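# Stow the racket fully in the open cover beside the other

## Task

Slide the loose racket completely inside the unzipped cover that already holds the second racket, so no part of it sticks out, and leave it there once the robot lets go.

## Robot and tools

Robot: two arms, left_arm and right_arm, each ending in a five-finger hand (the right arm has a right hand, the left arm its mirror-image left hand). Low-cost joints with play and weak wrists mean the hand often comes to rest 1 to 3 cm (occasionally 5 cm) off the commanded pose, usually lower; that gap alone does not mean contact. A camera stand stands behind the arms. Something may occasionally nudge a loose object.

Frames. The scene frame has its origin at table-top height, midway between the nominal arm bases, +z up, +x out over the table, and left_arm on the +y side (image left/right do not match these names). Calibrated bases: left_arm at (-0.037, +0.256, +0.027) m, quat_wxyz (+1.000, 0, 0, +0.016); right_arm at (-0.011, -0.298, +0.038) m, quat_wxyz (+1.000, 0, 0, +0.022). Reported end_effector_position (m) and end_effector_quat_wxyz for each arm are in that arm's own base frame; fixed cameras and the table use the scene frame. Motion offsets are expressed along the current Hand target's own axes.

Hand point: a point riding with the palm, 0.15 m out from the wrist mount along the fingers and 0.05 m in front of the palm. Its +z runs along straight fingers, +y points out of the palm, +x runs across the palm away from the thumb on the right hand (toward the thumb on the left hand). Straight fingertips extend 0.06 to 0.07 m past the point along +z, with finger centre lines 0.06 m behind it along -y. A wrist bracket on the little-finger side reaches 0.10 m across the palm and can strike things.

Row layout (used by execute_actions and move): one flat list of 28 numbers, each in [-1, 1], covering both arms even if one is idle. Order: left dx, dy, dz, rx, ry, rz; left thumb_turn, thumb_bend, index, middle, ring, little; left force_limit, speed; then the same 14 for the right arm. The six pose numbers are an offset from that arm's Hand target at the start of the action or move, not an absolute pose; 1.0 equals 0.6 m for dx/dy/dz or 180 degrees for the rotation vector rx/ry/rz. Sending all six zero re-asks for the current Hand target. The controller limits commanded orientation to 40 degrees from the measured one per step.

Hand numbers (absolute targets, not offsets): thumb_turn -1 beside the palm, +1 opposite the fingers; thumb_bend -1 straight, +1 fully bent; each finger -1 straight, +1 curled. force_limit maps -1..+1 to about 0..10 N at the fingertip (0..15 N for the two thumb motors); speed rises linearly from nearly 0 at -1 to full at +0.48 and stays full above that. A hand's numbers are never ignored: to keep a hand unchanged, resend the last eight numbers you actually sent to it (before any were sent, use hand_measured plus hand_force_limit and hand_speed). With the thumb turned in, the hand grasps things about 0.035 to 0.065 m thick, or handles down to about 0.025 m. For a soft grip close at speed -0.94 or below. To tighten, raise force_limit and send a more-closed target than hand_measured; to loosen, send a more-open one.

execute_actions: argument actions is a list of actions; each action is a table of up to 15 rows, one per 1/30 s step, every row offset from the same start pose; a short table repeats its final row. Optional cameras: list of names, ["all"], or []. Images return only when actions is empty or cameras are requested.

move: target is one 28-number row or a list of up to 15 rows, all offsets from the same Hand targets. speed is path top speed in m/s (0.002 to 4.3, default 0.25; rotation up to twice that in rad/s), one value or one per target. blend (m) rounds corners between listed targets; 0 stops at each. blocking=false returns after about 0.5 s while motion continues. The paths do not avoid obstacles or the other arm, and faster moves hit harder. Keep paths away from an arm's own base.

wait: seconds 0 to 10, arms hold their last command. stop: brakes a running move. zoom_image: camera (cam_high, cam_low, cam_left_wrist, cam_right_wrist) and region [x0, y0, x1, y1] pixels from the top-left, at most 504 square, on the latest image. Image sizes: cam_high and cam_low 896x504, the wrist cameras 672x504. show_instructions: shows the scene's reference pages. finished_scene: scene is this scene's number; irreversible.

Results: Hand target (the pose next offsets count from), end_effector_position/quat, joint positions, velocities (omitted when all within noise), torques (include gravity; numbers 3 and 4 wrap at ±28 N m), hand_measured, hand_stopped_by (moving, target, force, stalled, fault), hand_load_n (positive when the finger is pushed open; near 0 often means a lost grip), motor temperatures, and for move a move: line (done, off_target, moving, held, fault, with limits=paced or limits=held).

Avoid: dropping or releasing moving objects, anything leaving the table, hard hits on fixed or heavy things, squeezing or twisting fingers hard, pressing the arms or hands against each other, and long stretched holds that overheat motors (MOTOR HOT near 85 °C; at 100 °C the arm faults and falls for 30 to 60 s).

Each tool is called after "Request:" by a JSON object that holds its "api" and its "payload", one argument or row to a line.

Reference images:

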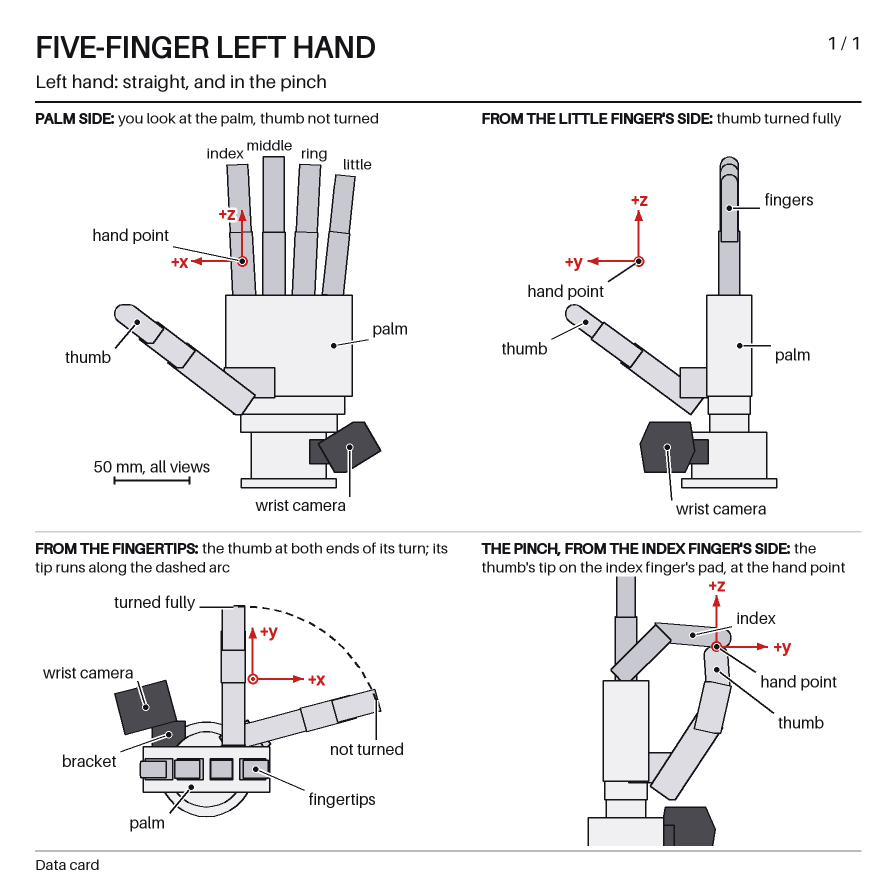

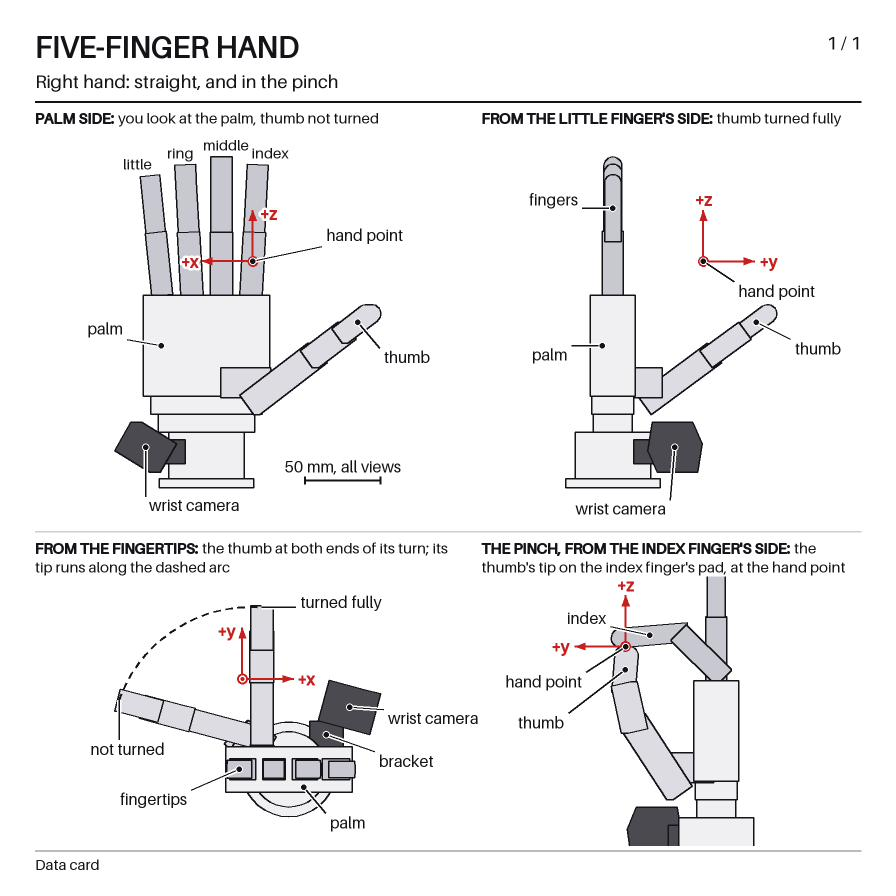

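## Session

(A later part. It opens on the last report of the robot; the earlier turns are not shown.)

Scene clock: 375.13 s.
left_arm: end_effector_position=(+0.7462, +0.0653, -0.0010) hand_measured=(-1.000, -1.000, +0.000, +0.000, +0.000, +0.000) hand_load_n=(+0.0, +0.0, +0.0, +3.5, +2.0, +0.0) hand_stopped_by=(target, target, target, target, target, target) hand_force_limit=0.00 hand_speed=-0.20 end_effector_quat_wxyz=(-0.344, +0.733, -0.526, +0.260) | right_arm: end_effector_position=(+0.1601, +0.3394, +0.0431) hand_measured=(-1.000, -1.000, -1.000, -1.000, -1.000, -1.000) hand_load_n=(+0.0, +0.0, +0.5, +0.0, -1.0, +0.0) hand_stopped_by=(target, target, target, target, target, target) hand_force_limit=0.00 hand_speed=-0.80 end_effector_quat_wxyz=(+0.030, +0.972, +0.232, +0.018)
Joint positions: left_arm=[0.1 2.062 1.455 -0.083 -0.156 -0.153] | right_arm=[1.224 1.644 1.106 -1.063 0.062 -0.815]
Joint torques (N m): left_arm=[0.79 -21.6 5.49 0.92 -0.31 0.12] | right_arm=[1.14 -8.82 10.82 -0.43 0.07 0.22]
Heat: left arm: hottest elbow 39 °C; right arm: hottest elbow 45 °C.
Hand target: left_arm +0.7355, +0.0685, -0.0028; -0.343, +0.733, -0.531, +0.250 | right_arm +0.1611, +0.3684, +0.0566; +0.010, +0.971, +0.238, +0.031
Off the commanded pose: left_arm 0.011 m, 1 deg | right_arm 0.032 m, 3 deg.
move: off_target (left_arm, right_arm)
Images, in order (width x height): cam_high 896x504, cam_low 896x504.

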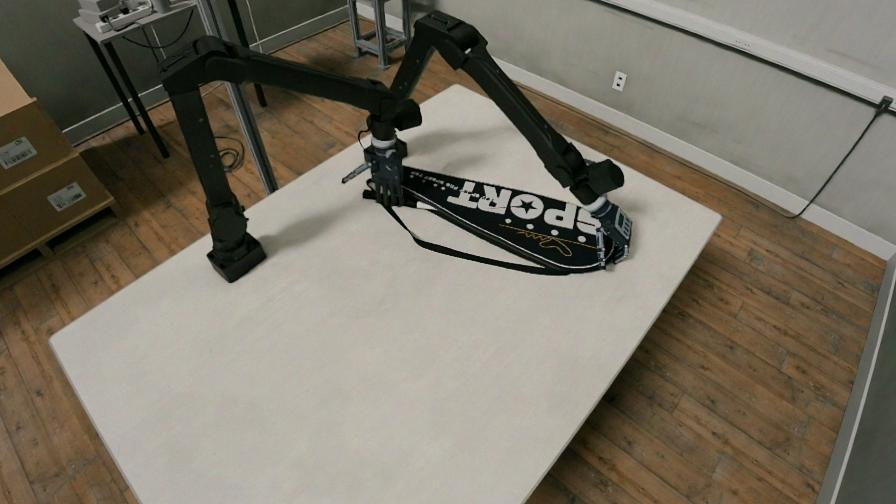

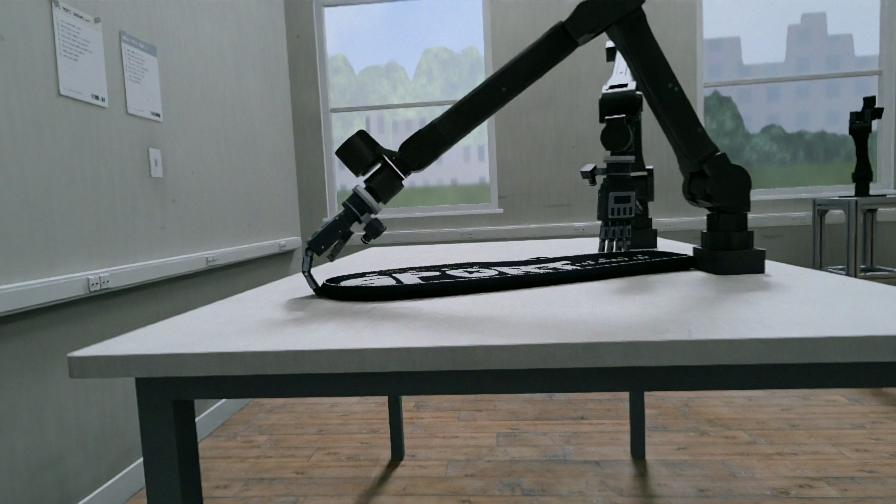

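Request:
{"api": "move", "payload": {
  "target": [
    [0,0,0,0,0,0,-1,-1,0,0,0,0,0,-0.2,-0.0183,0.1033,0.0025,0,0,0,-1,-1,-1,-1,-1,-1,0,-0.8],
    [0,0,0,0,0,0,-1,-1,0,0,0,0,0,-0.2,-0.0158,0.1205,-0.153,0,0,0,-1,-1,-1,-1,-1,-1,0,-0.8],
    [0,0,0,0,0,0,-1,-1,0,0,0,0,0,-0.2,-0.2755,-0.0902,-0.1488,0.1346,-0.1468,0.529,1,-1,-1,-1,1,1,0,0.2]
  ],
  "speed": [0.15,0.15,0.3],
  "cameras": ["cam_high","cam_low","cam_right_wrist"]
}}

Request:
{"api": "zoom_image", "payload": {
  "camera": "cam_high",
  "region": [300, 100, 500, 260]
}}

Scene clock: 411.17 s.
left_arm: end_effector_position=(+0.7462, +0.0653, -0.0010) hand_measured=(-1.000, -1.000, +0.000, +0.000, +0.000, +0.000) hand_load_n=(+0.0, +0.0, +0.0, +3.0, +1.5, +0.0) hand_stopped_by=(target, target, target, target, target, target) hand_force_limit=0.00 hand_speed=-0.20 end_effector_quat_wxyz=(-0.344, +0.733, -0.526, +0.260) | right_arm: end_effector_position=(-0.0131, +0.3366, +0.1278) hand_measured=(+1.000, -1.000, -1.000, -1.000, +1.000, +1.000) hand_load_n=(+0.0, +0.0, +0.0, +0.0, +0.0, +0.0) hand_stopped_by=(target, target, target, target, target, target) hand_force_limit=0.00 hand_speed=0.20 end_effector_quat_wxyz=(-0.132, +0.793, -0.557, -0.208)
Joint positions: left_arm=[0.1 2.062 1.455 -0.083 -0.156 -0.153] | right_arm=[1.23 1.006 0.643 -0.824 -0.325 0.948]
Joint torques (N m): left_arm=[0.73 -21.66 5.48 0.91 -0.3 0.12] | right_arm=[0.91 -4.78 7.17 1.13 -0.16 0.23]
Motor temperatures (°C): left_arm=[26 34 36 26 27 26] | right_arm=[29 29 44 27 26 25]
Heat: left arm: hottest elbow 36 °C; right arm: hottest elbow 44 °C.
Hand target: left_arm +0.7355, +0.0685, -0.0028; -0.343, +0.733, -0.531, +0.250 | right_arm -0.0159, +0.3404, +0.1346; -0.148, +0.793, -0.551, -0.213
Off the commanded pose: left_arm 0.011 m, 1 deg | right_arm 0.008 m, 2 deg.
move: off_target (left_arm)
Images, in order (width x height): cam_high 896x504, cam_low 896x504, cam_right_wrist 672x504.

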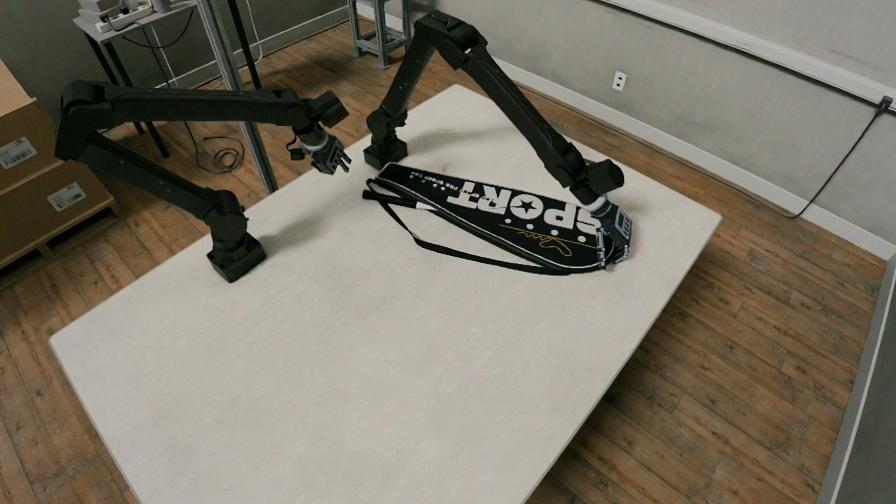

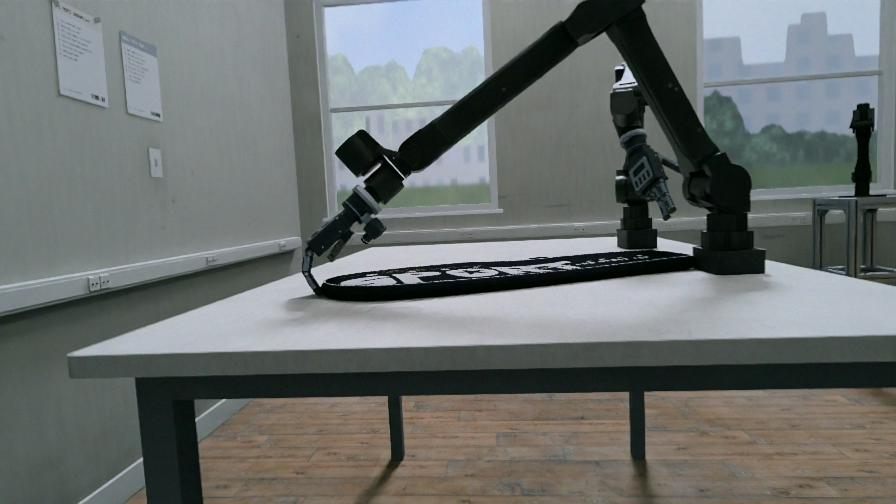

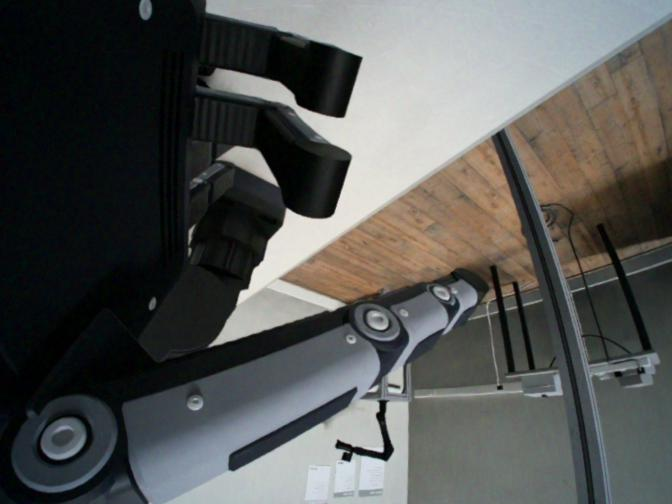

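Scaled by 2.520 from the camera's 896x504 image, which has a finer 1280x720 frame.

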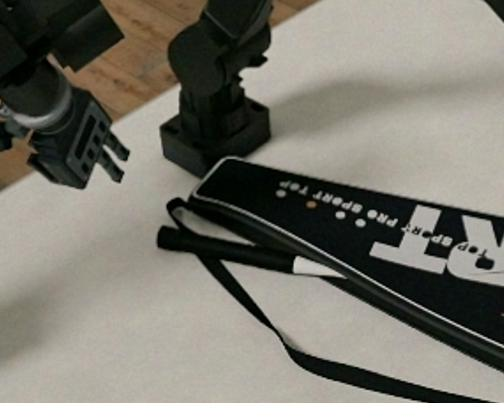

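Request:
{"api": "move", "payload": {
  "target": [
    [0,0,0,0,0,0,-1,-1,0,0,0,0,0,-0.2,0.084,0.0137,0.1202,0,0,0,1,-1,-1,-1,1,1,0,0.2]
  ],
  "speed": [0.12],
  "cameras": ["cam_high","cam_low"]
}}

Request:
{"api": "zoom_image", "payload": {
  "camera": "cam_high",
  "region": [300, 100, 500, 260]
}}

Request:
{"api": "zoom_image", "payload": {
  "camera": "cam_low",
  "region": [580, 160, 780, 300]
}}

Scene clock: 426.03 s.
left_arm: end_effector_position=(+0.7462, +0.0653, -0.0010) hand_measured=(-1.000, -1.000, +0.000, +0.000, +0.000, +0.000) hand_load_n=(-0.5, +0.0, +0.0, +3.0, +1.5, +0.0) hand_stopped_by=(target, target, target, target, target, target) hand_force_limit=0.00 hand_speed=-0.20 end_effector_quat_wxyz=(-0.344, +0.733, -0.526, +0.260) | right_arm: end_effector_position=(-0.0169, +0.3262, +0.0472) hand_measured=(+1.000, -1.000, -1.000, -1.000, +1.000, +1.000) hand_load_n=(+0.0, +0.0, +0.0, +0.0, +0.0, +0.0) hand_stopped_by=(target, target, target, target, target, target) hand_force_limit=0.00 hand_speed=0.20 end_effector_quat_wxyz=(-0.144, +0.792, -0.555, -0.210)
Joint positions: left_arm=[0.1 2.062 1.455 -0.083 -0.156 -0.153] | right_arm=[1.232 1.104 0.456 -0.513 -0.322 0.952]
Joint torques (N m): left_arm=[0.85 -21.66 5.48 0.91 -0.3 0.13] | right_arm=[0.97 -3.02 6.3 1.22 -0.14 0.26]
Heat: left arm: hottest elbow 35 °C; right arm: hottest elbow 42 °C.
Hand target: left_arm +0.7355, +0.0685, -0.0028; -0.343, +0.733, -0.531, +0.250 | right_arm -0.0210, +0.3305, +0.0470; -0.148, +0.793, -0.551, -0.213
Off the commanded pose: left_arm 0.011 m, 1 deg | right_arm 0.006 m, 1 deg.
move: off_target (left_arm)
Images, in order (width x height): cam_high 896x504, cam_low 896x504.

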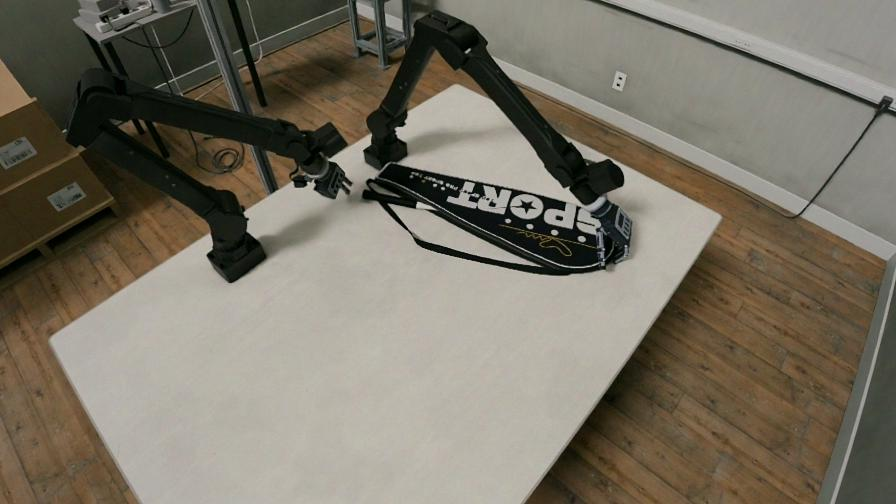

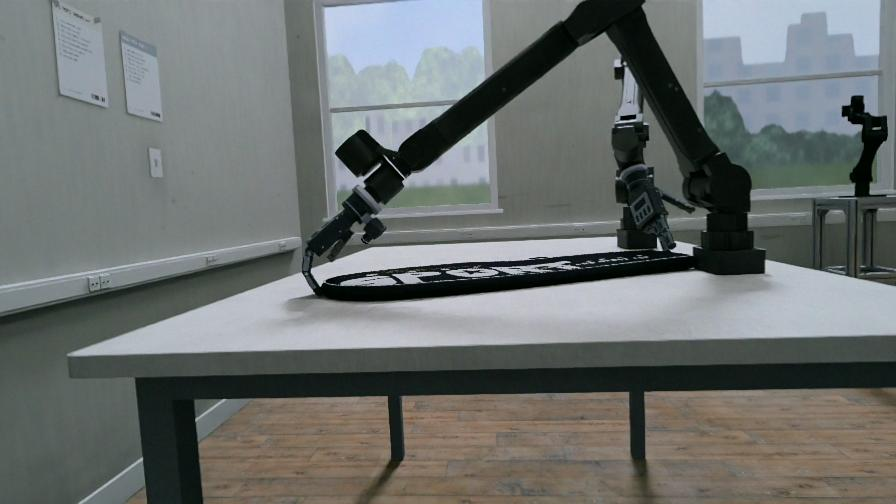

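Scaled by 2.520 from the camera's 896x504 image, which has a finer 1280x720 frame.

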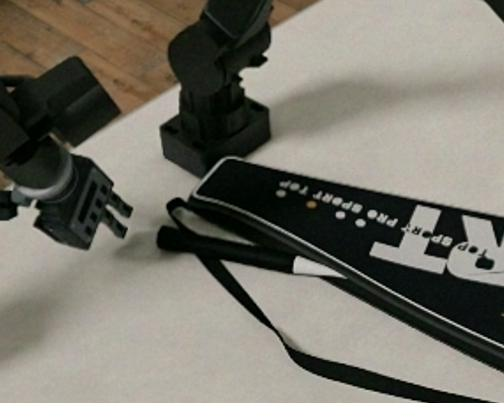

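Scaled by 2.520 from the camera's 896x504 image, which has a finer 1280x720 frame.

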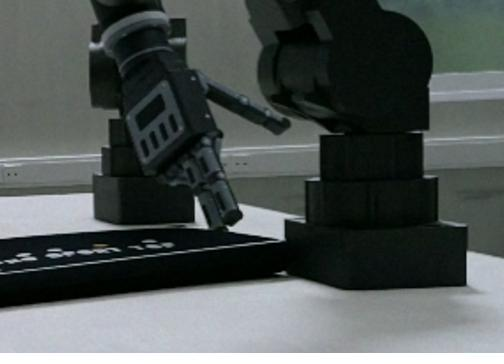

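Request:
{"api": "move", "payload": {
  "target": [
    [0,0,0,0,0,0,-1,-1,0,0,0,0,0,-0.2,-0.0022,-0.075,0.0013,0,0,0,1,-1,-1,-1,1,1,0,0.2]
  ],
  "speed": [0.05],
  "cameras": ["cam_high","cam_low"]
}}

Request:
{"api": "zoom_image", "payload": {
  "camera": "cam_high",
  "region": [300, 100, 500, 260]
}}

Scene clock: 434.27 s.
left_arm: end_effector_position=(+0.7462, +0.0653, -0.0010) hand_measured=(-1.000, -1.000, +0.000, +0.000, +0.000, +0.000) hand_load_n=(+0.0, +0.0, +0.0, +3.0, +2.0, +0.0) hand_stopped_by=(target, target, target, target, target, target) hand_force_limit=0.00 hand_speed=-0.20 end_effector_quat_wxyz=(-0.344, +0.733, -0.526, +0.260) | right_arm: end_effector_position=(+0.0025, +0.3300, +0.0385) hand_measured=(+1.000, -1.000, -1.000, -1.000, +1.000, +1.000) hand_load_n=(+0.0, +0.0, +0.0, -2.5, +0.0, +0.0) hand_stopped_by=(target, target, target, target, target, target) hand_force_limit=0.00 hand_speed=0.20 end_effector_quat_wxyz=(-0.129, +0.798, -0.548, -0.217)
Joint positions: left_arm=[0.1 2.062 1.455 -0.083 -0.156 -0.153] | right_arm=[1.152 1.198 0.493 -0.512 -0.377 0.853]
Joint torques (N m): left_arm=[0.85 -21.66 5.46 0.94 -0.3 0.12] | right_arm=[-1.79 -2.9 9.26 0.59 0.1 0.06]
Heat: left arm: hottest elbow 35 °C; right arm: hottest elbow 42 °C.
Hand target: left_arm +0.7355, +0.0685, -0.0028; -0.343, +0.733, -0.531, +0.250 | right_arm +0.0206, +0.3476, +0.0470; -0.148, +0.793, -0.551, -0.213
Off the commanded pose: left_arm 0.011 m, 1 deg | right_arm 0.027 m, 2 deg.
move: off_target (left_arm, right_arm)
Images, in order (width x height): cam_high 896x504, cam_low 896x504.

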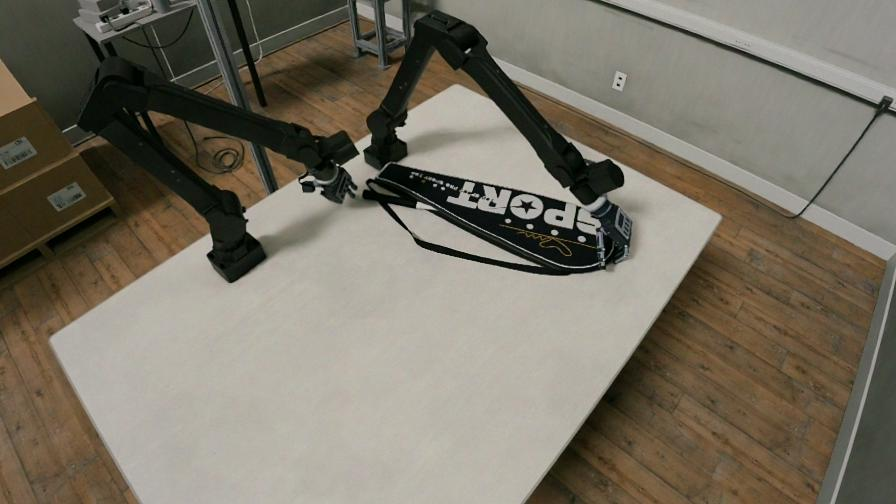

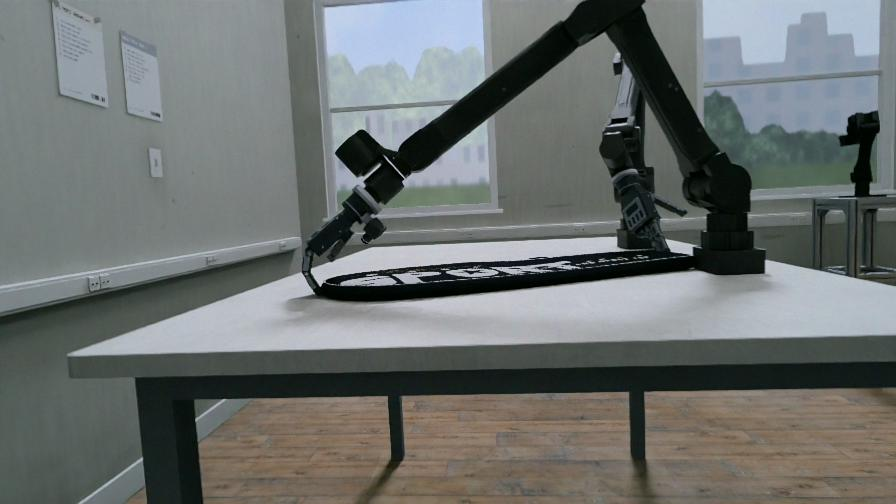

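Scaled by 2.520 from the camera's 896x504 image, which has a finer 1280x720 frame.

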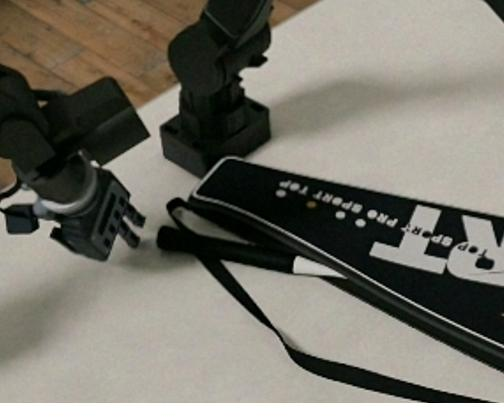

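Request:
{"api": "move", "payload": {
  "target": [
    [0,0,0,0,0,0,-1,-1,0,0,0,0,0,-0.2,-0.0115,-0.05,-0.0165,0,0,0,1,-1,-1,-1,1,1,0,0.2]
  ],
  "speed": [0.05],
  "cameras": ["cam_high","cam_low"]
}}

Request:
{"api": "zoom_image", "payload": {
  "camera": "cam_high",
  "region": [300, 100, 500, 260]
}}

Scene clock: 439.53 s.
left_arm: end_effector_position=(+0.7462, +0.0653, -0.0010) hand_measured=(-1.000, -1.000, +0.000, +0.000, +0.000, +0.000) hand_load_n=(+0.0, +0.0, +0.0, +3.5, +2.0, +0.0) hand_stopped_by=(target, target, target, target, target, target) hand_force_limit=0.00 hand_speed=-0.20 end_effector_quat_wxyz=(-0.344, +0.733, -0.526, +0.260) | right_arm: end_effector_position=(+0.0260, +0.3358, +0.0403) hand_measured=(+1.000, -1.000, -1.000, -1.000, +1.000, +1.000) hand_load_n=(+0.0, +0.0, -1.5, +0.0, +0.0, +0.0) hand_stopped_by=(target, target, target, target, target, target) hand_force_limit=0.00 hand_speed=0.20 end_effector_quat_wxyz=(-0.121, +0.798, -0.550, -0.214)
Joint positions: left_arm=[0.1 2.062 1.455 -0.083 -0.156 -0.153] | right_arm=[1.086 1.253 0.549 -0.557 -0.395 0.783]
Joint torques (N m): left_arm=[0.85 -21.6 5.49 0.9 -0.3 0.12] | right_arm=[-1.9 -4.31 10.61 0.08 -0.16 0.09]
Heat: left arm: hottest elbow 35 °C; right arm: hottest elbow 42 °C.
Hand target: left_arm +0.7355, +0.0685, -0.0028; -0.343, +0.733, -0.531, +0.250 | right_arm +0.0484, +0.3590, +0.0590; -0.148, +0.793, -0.551, -0.213
Off the commanded pose: left_arm 0.011 m, 1 deg | right_arm 0.037 m, 3 deg.
move: off_target (left_arm, right_arm)
Images, in order (width x height): cam_high 896x504, cam_low 896x504.

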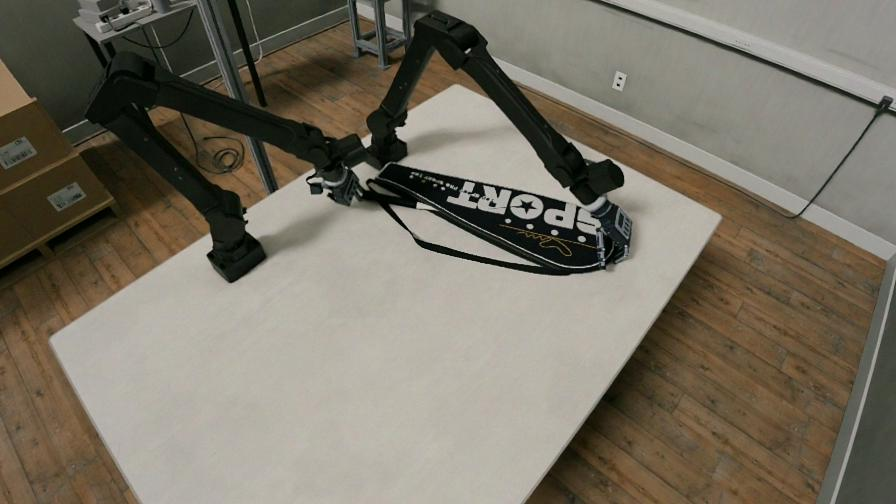

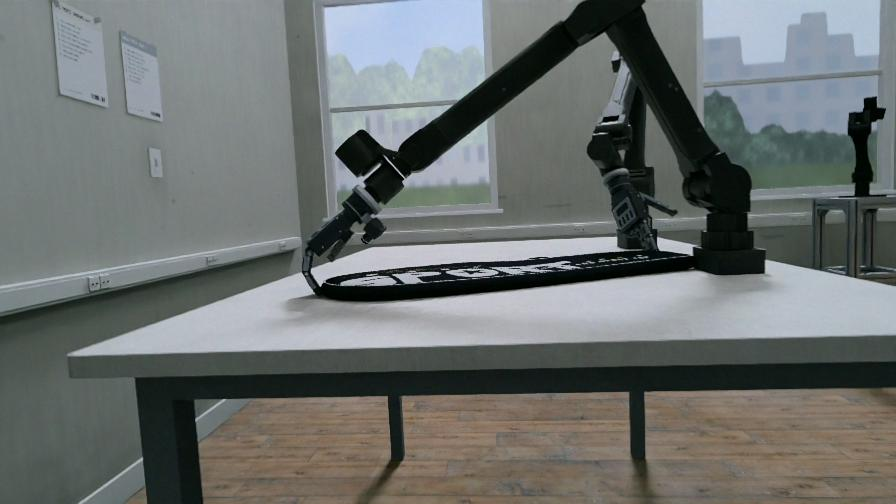

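Scaled by 2.520 from the camera's 896x504 image, which has a finer 1280x720 frame.

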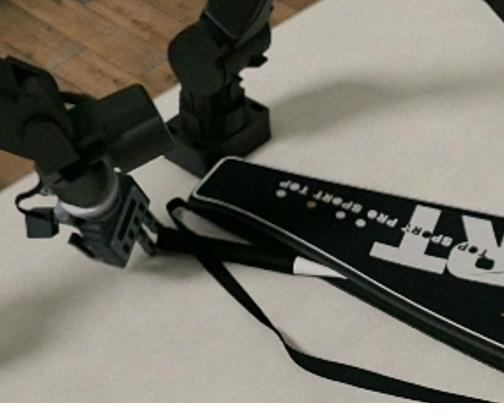

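Request:
{"api": "move", "payload": {
  "target": [
    [0,0,0,0,0,0,-1,-1,0,0,0,0,0,-0.2,-0.012,-0.0753,0.0012,0,0,0,1,-1,-1,-1,1,1,0,0.2]
  ],
  "speed": [0.05],
  "cameras": ["cam_high","cam_low"]
}}

Request:
{"api": "zoom_image", "payload": {
  "camera": "cam_high",
  "region": [300, 100, 500, 260]
}}

Scene clock: 444.13 s.
left_arm: end_effector_position=(+0.7458, +0.0700, -0.0010) hand_measured=(-1.000, -1.000, +0.000, +0.000, +0.000, +0.000) hand_load_n=(+0.0, +0.0, +0.0, +2.5, +1.5, +0.0) hand_stopped_by=(target, target, target, target, target, target) hand_force_limit=0.00 hand_speed=-0.20 end_effector_quat_wxyz=(-0.345, +0.735, -0.524, +0.259) | right_arm: end_effector_position=(+0.0579, +0.3544, +0.0426) hand_measured=(+1.000, -1.000, -1.000, -1.000, +1.000, +1.000) hand_load_n=(+0.0, +0.0, -3.5, +0.0, +0.0, +0.0) hand_stopped_by=(target, target, target, target, target, target) hand_force_limit=0.00 hand_speed=0.20 end_effector_quat_wxyz=(-0.114, +0.801, -0.547, -0.217)
Joint positions: left_arm=[0.106 2.062 1.455 -0.083 -0.157 -0.153] | right_arm=[1.02 1.356 0.649 -0.598 -0.423 0.705]
Joint torques (N m): left_arm=[0.79 -21.71 5.48 0.92 -0.28 0.12] | right_arm=[-2.37 -5.3 11.14 0.31 -0.02 0.13]
Heat: left arm: hottest elbow 35 °C; right arm: hottest elbow 42 °C.
Hand target: left_arm +0.7355, +0.0685, -0.0028; -0.343, +0.733, -0.531, +0.250 | right_arm +0.0884, +0.3810, +0.0620; -0.148, +0.793, -0.551, -0.213
Off the commanded pose: left_arm 0.011 m, 1 deg | right_arm 0.045 m, 4 deg.
move: off_target (left_arm, right_arm)
Images, in order (width x height): cam_high 896x504, cam_low 896x504.

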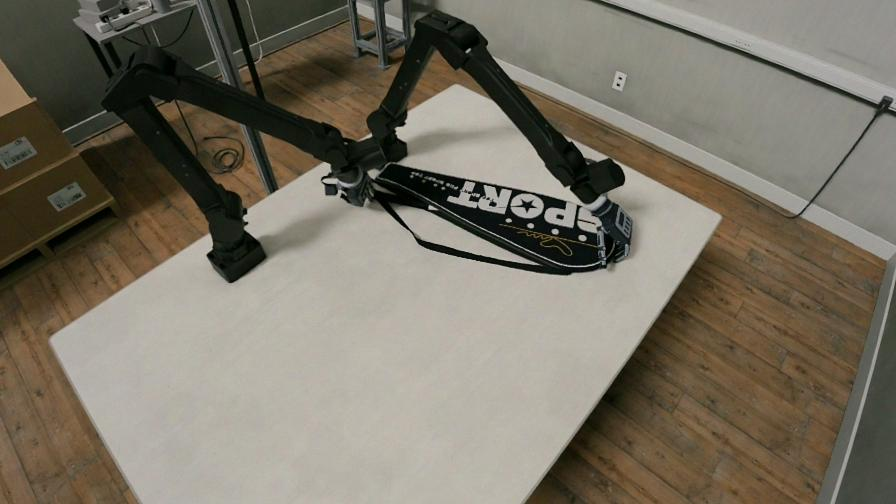

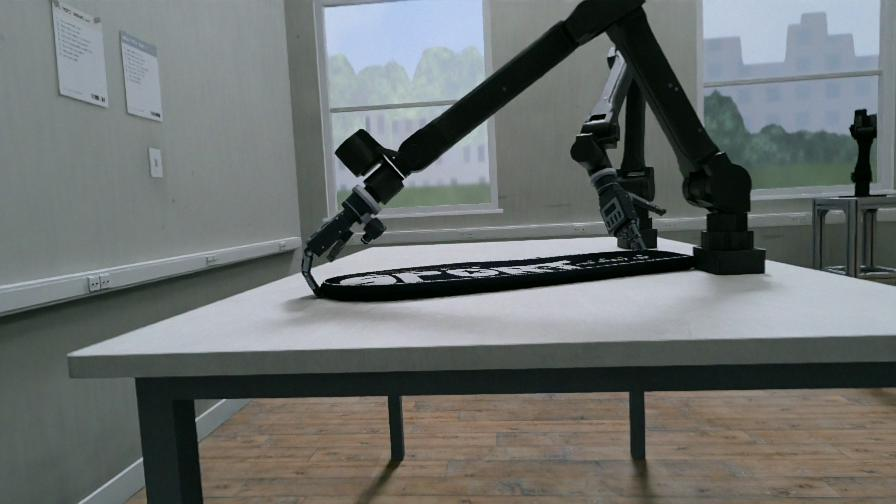

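Scaled by 2.520 from the camera's 896x504 image, which has a finer 1280x720 frame.

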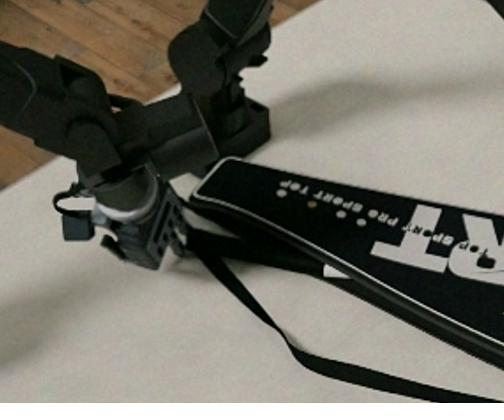

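Request:
{"api": "move", "payload": {
  "target": [
    [0,0,0,0,0,0,-1,-1,0,0,0,0,0,-0.2,-0.0014,-0.0253,0.0008,0,0,0,1,-1,-1,-1,1,1,0,0.2]
  ],
  "speed": [0.05],
  "cameras": ["cam_high"]
}}

Request:
{"api": "zoom_image", "payload": {
  "camera": "cam_high",
  "region": [300, 100, 500, 260]
}}

Scene clock: 450.13 s.
left_arm: end_effector_position=(+0.7457, +0.0712, -0.0010) hand_measured=(-1.000, -1.000, +0.000, +0.000, +0.000, +0.000) hand_load_n=(-0.5, +0.0, +0.0, +3.0, +1.5, +0.0) hand_stopped_by=(target, target, target, target, target, target) hand_force_limit=0.00 hand_speed=-0.20 end_effector_quat_wxyz=(-0.345, +0.735, -0.523, +0.258) | right_arm: end_effector_position=(+0.0692, +0.3604, +0.0431) hand_measured=(+1.000, -1.000, -1.000, -1.000, +1.000, +1.000) hand_load_n=(+0.0, +0.0, -4.5, +0.0, +0.0, +0.0) hand_stopped_by=(target, target, target, target, target, target) hand_force_limit=0.00 hand_speed=0.20 end_effector_quat_wxyz=(-0.112, +0.801, -0.546, -0.219)
Joint positions: left_arm=[0.107 2.062 1.455 -0.083 -0.157 -0.153] | right_arm=[0.998 1.389 0.683 -0.611 -0.433 0.679]
Joint velocities: left_arm=[-0.005 -0.005 -0.012 -0.007 -0.168 -0.022] | right_arm=[within noise]
Joint torques (N m): left_arm=[0.79 -21.6 5.48 0.91 -0.27 0.12] | right_arm=[-2.61 -5.6 11.28 0.39 0.08 0.14]
Heat: left arm: hottest elbow 35 °C; right arm: hottest elbow 42 °C.
Hand target: left_arm +0.7355, +0.0685, -0.0028; -0.343, +0.733, -0.531, +0.250 | right_arm +0.1023, +0.3872, +0.0620; -0.148, +0.793, -0.551, -0.213
Off the commanded pose: left_arm 0.011 m, 1 deg | right_arm 0.047 m, 4 deg.
move: off_target (left_arm, right_arm)
Images, in order (width x height): cam_high 896x504.

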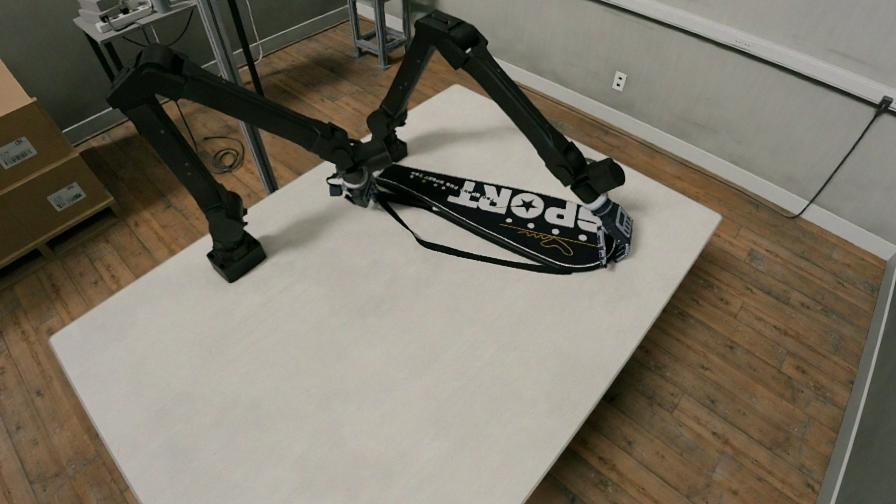

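Scaled by 2.520 from the camera's 896x504 image, which has a finer 1280x720 frame.

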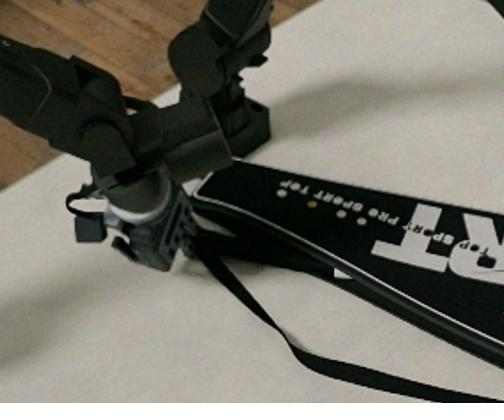

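Request:
{"api": "move", "payload": {
  "target": [
    [-0.0008,-0.053,0.0637,0,0,0,-1,-1,0,0,0,0,0,-0.2,0.0318,0.1433,0.0048,0,0,0,1,-1,-1,-1,1,1,0,0.2],
    [0.005,-0.2428,-0.1125,0,0,0,-1,-1,0,0,0,0,0,-0.2,-0.0445,0.159,-0.1438,0,0,0,1,-1,-1,-1,1,1,0,0.2],
    [-0.1568,0.3058,-0.767,-0.2103,-0.2309,-0.4919,-1,-1,-1,-1,-1,-1,0,0,0.1594,-0.1038,-0.1652,0.0985,-0.0928,-0.4889,-1,-1,-1,-1,-1,-1,0,0]
  ],
  "speed": [0.1,0.15,0.25],
  "cameras": ["cam_high","cam_low","cam_right_wrist"]
}}

Request:
{"api": "zoom_image", "payload": {
  "camera": "cam_high",
  "region": [300, 100, 500, 260]
}}

Scene clock: 500.90 s.
left_arm: end_effector_position=(+0.2621, +0.0084, +0.1495) hand_measured=(-1.000, -1.000, -1.000, -1.000, -1.000, -1.000) hand_load_n=(+0.0, +0.0, +0.0, +0.0, +0.0, +0.0) hand_stopped_by=(target, target, target, target, target, target) hand_force_limit=0.00 hand_speed=0.00 end_effector_quat_wxyz=(-0.001, +0.982, +0.188, +0.001) | right_arm: end_effector_position=(+0.1835, +0.2738, +0.0805) hand_measured=(-1.000, -1.000, -1.000, -1.000, -1.000, -1.000) hand_load_n=(+0.0, +0.0, +0.0, +0.0, +0.0, +0.0) hand_stopped_by=(target, target, target, target, target, target) hand_force_limit=0.00 hand_speed=0.00 end_effector_quat_wxyz=(-0.422, +0.890, +0.145, -0.094)
Joint positions: left_arm=[0.245 0.898 0.763 -1.435 -0.002 -1.703] | right_arm=[0.61 1.244 0.717 -0.769 -0.862 -1.157]
Joint torques (N m): left_arm=[1.61 -3.66 7.13 -0.31 0.25 -0.17] | right_arm=[-1.38 -4.89 11.23 -0.18 -0.78 0.04]
Heat: left arm: hottest shoulder 35 °C; right arm: hottest elbow 43 °C.
Hand target: left_arm +0.2584, +0.0116, +0.1502; +0.001, +0.979, +0.203, +0.000 | right_arm +0.2068, +0.2848, +0.0999; -0.432, +0.886, +0.151, -0.074
Off the commanded pose: left_arm 0.005 m, 2 deg | right_arm 0.032 m, 3 deg.
move: off_target (right_arm); target 3's new numbers were sent with right_arm's hand 0.032 m and 3 deg from that target
Images, in order (width x height): cam_high 896x504, cam_low 896x504, cam_right_wrist 672x504.

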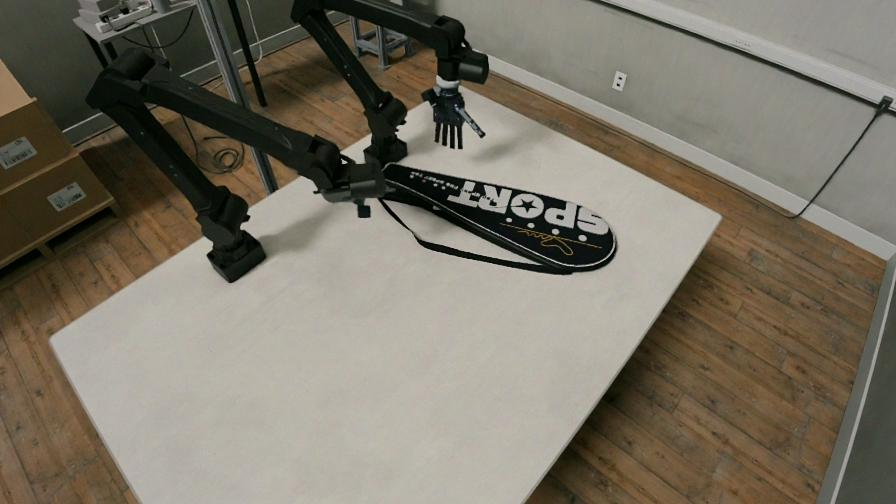

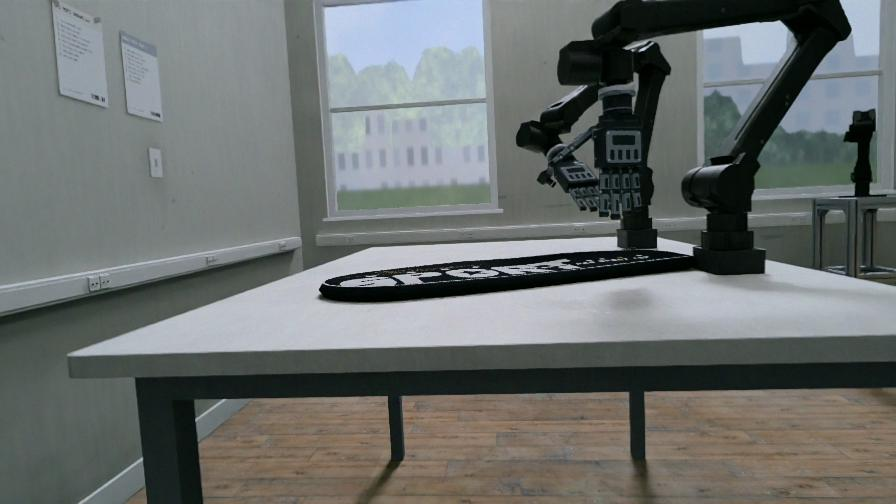

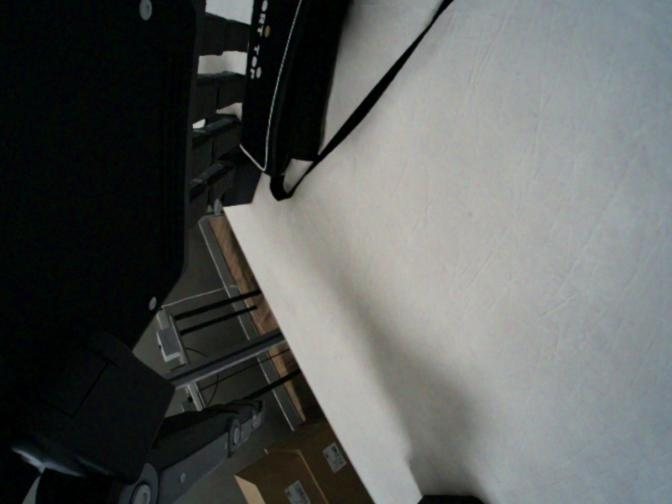

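Scaled by 2.520 from the camera's 896x504 image, which has a finer 1280x720 frame.

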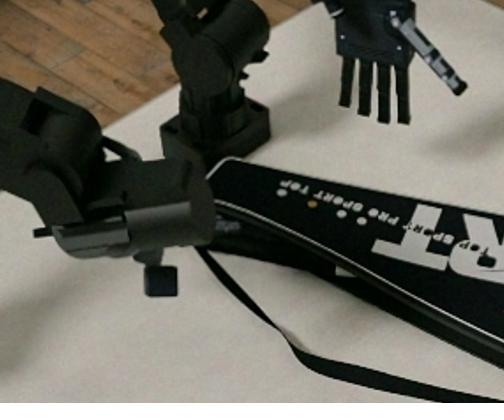

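Request:
{"api": "move", "payload": {
  "target": [
    [0,0,0.1817,0,0,0,-1,-1,-1,-1,-1,-1,0,0,0.0315,0.154,0.1062,0,0,0,-1,-1,-1,-1,-1,-1,0,0],
    [0,0.05,0.1817,0,0,0,-1,-1,-1,-1,-1,-1,0,0,0.0315,0.154,0.1062,0,0,0,-1,-1,-1,-1,-1,-1,0,0]
  ],
  "speed": [0.1,0.05],
  "cameras": ["cam_high","cam_low","cam_left_wrist","cam_right_wrist"]
}}

Request:
{"api": "zoom_image", "payload": {
  "camera": "cam_high",
  "region": [300, 100, 500, 260]
}}

Scene clock: 517.03 s.
left_arm: end_effector_position=(+0.2624, -0.0082, +0.0404) hand_measured=(-1.000, -1.000, -1.000, -1.000, -1.000, -1.000) hand_load_n=(+0.5, +0.0, +0.0, +0.5, +0.0, +0.0) hand_stopped_by=(target, target, target, target, target, target) hand_force_limit=0.00 hand_speed=0.00 end_effector_quat_wxyz=(-0.006, +0.978, +0.210, -0.005) | right_arm: end_effector_position=(+0.2180, +0.2862, -0.0107) hand_measured=(-1.000, -1.000, -1.000, -1.000, -1.000, -1.000) hand_load_n=(-0.5, +0.0, +0.0, +0.0, +0.0, +0.0) hand_stopped_by=(target, target, target, target, target, target) hand_force_limit=0.00 hand_speed=0.00 end_effector_quat_wxyz=(-0.427, +0.887, +0.153, -0.084)
Joint positions: left_arm=[0.152 1.008 0.525 -1.1 -0.012 -1.841] | right_arm=[0.583 1.523 0.684 -0.467 -0.871 -1.205]
Joint torques (N m): left_arm=[-0.56 -2.2 7.46 0.68 0.69 -0.1] | right_arm=[-1.38 -6.65 5.12 0.91 -0.81 0.03]
Heat: left arm: hottest elbow 35 °C; right arm: hottest elbow 43 °C.
Hand target: left_arm +0.2703, -0.0161, +0.0413; +0.001, +0.979, +0.203, +0.000 | right_arm +0.2269, +0.2848, -0.0121; -0.432, +0.886, +0.151, -0.074
Off the commanded pose: left_arm 0.011 m, 1 deg | right_arm 0.009 m, 1 deg.
move: off_target (left_arm)

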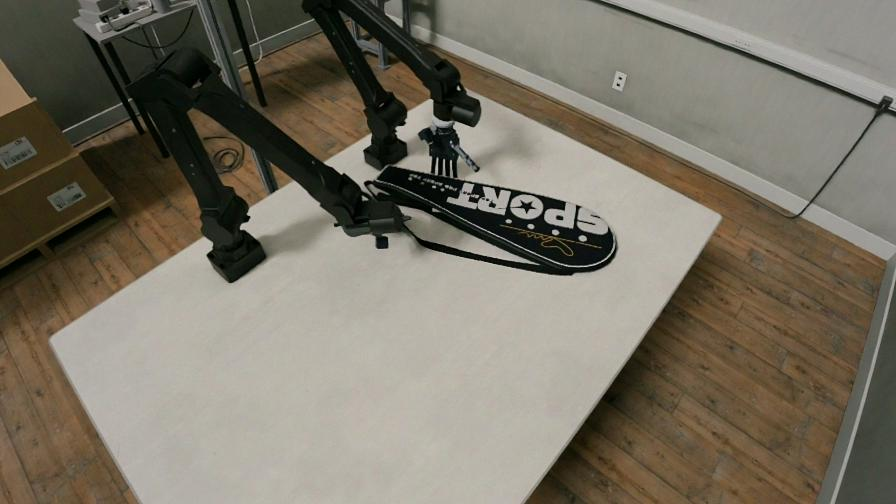

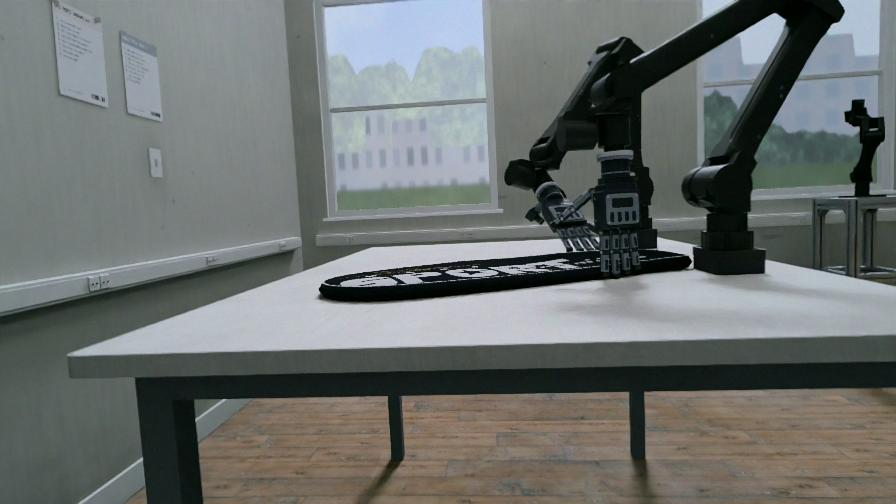

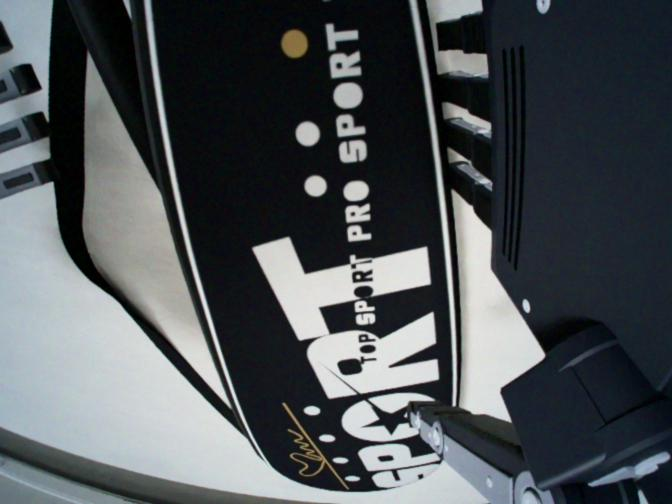

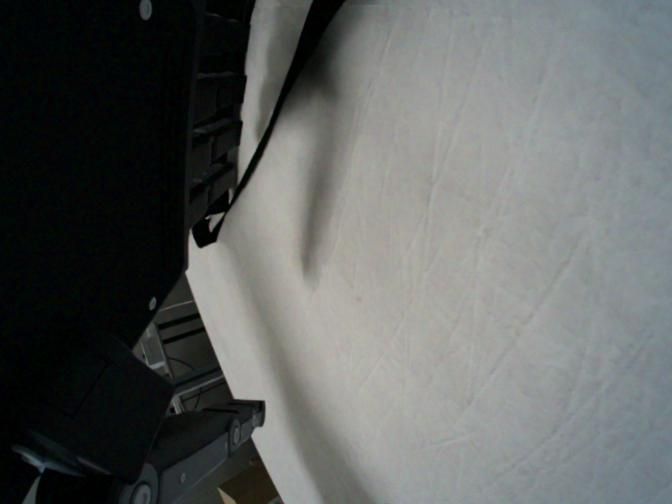

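Scaled by 2.520 from the camera's 896x504 image, which has a finer 1280x720 frame.

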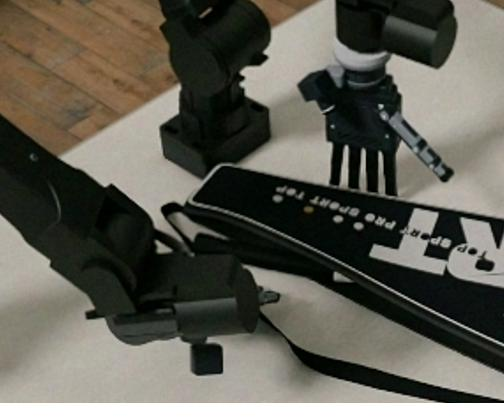

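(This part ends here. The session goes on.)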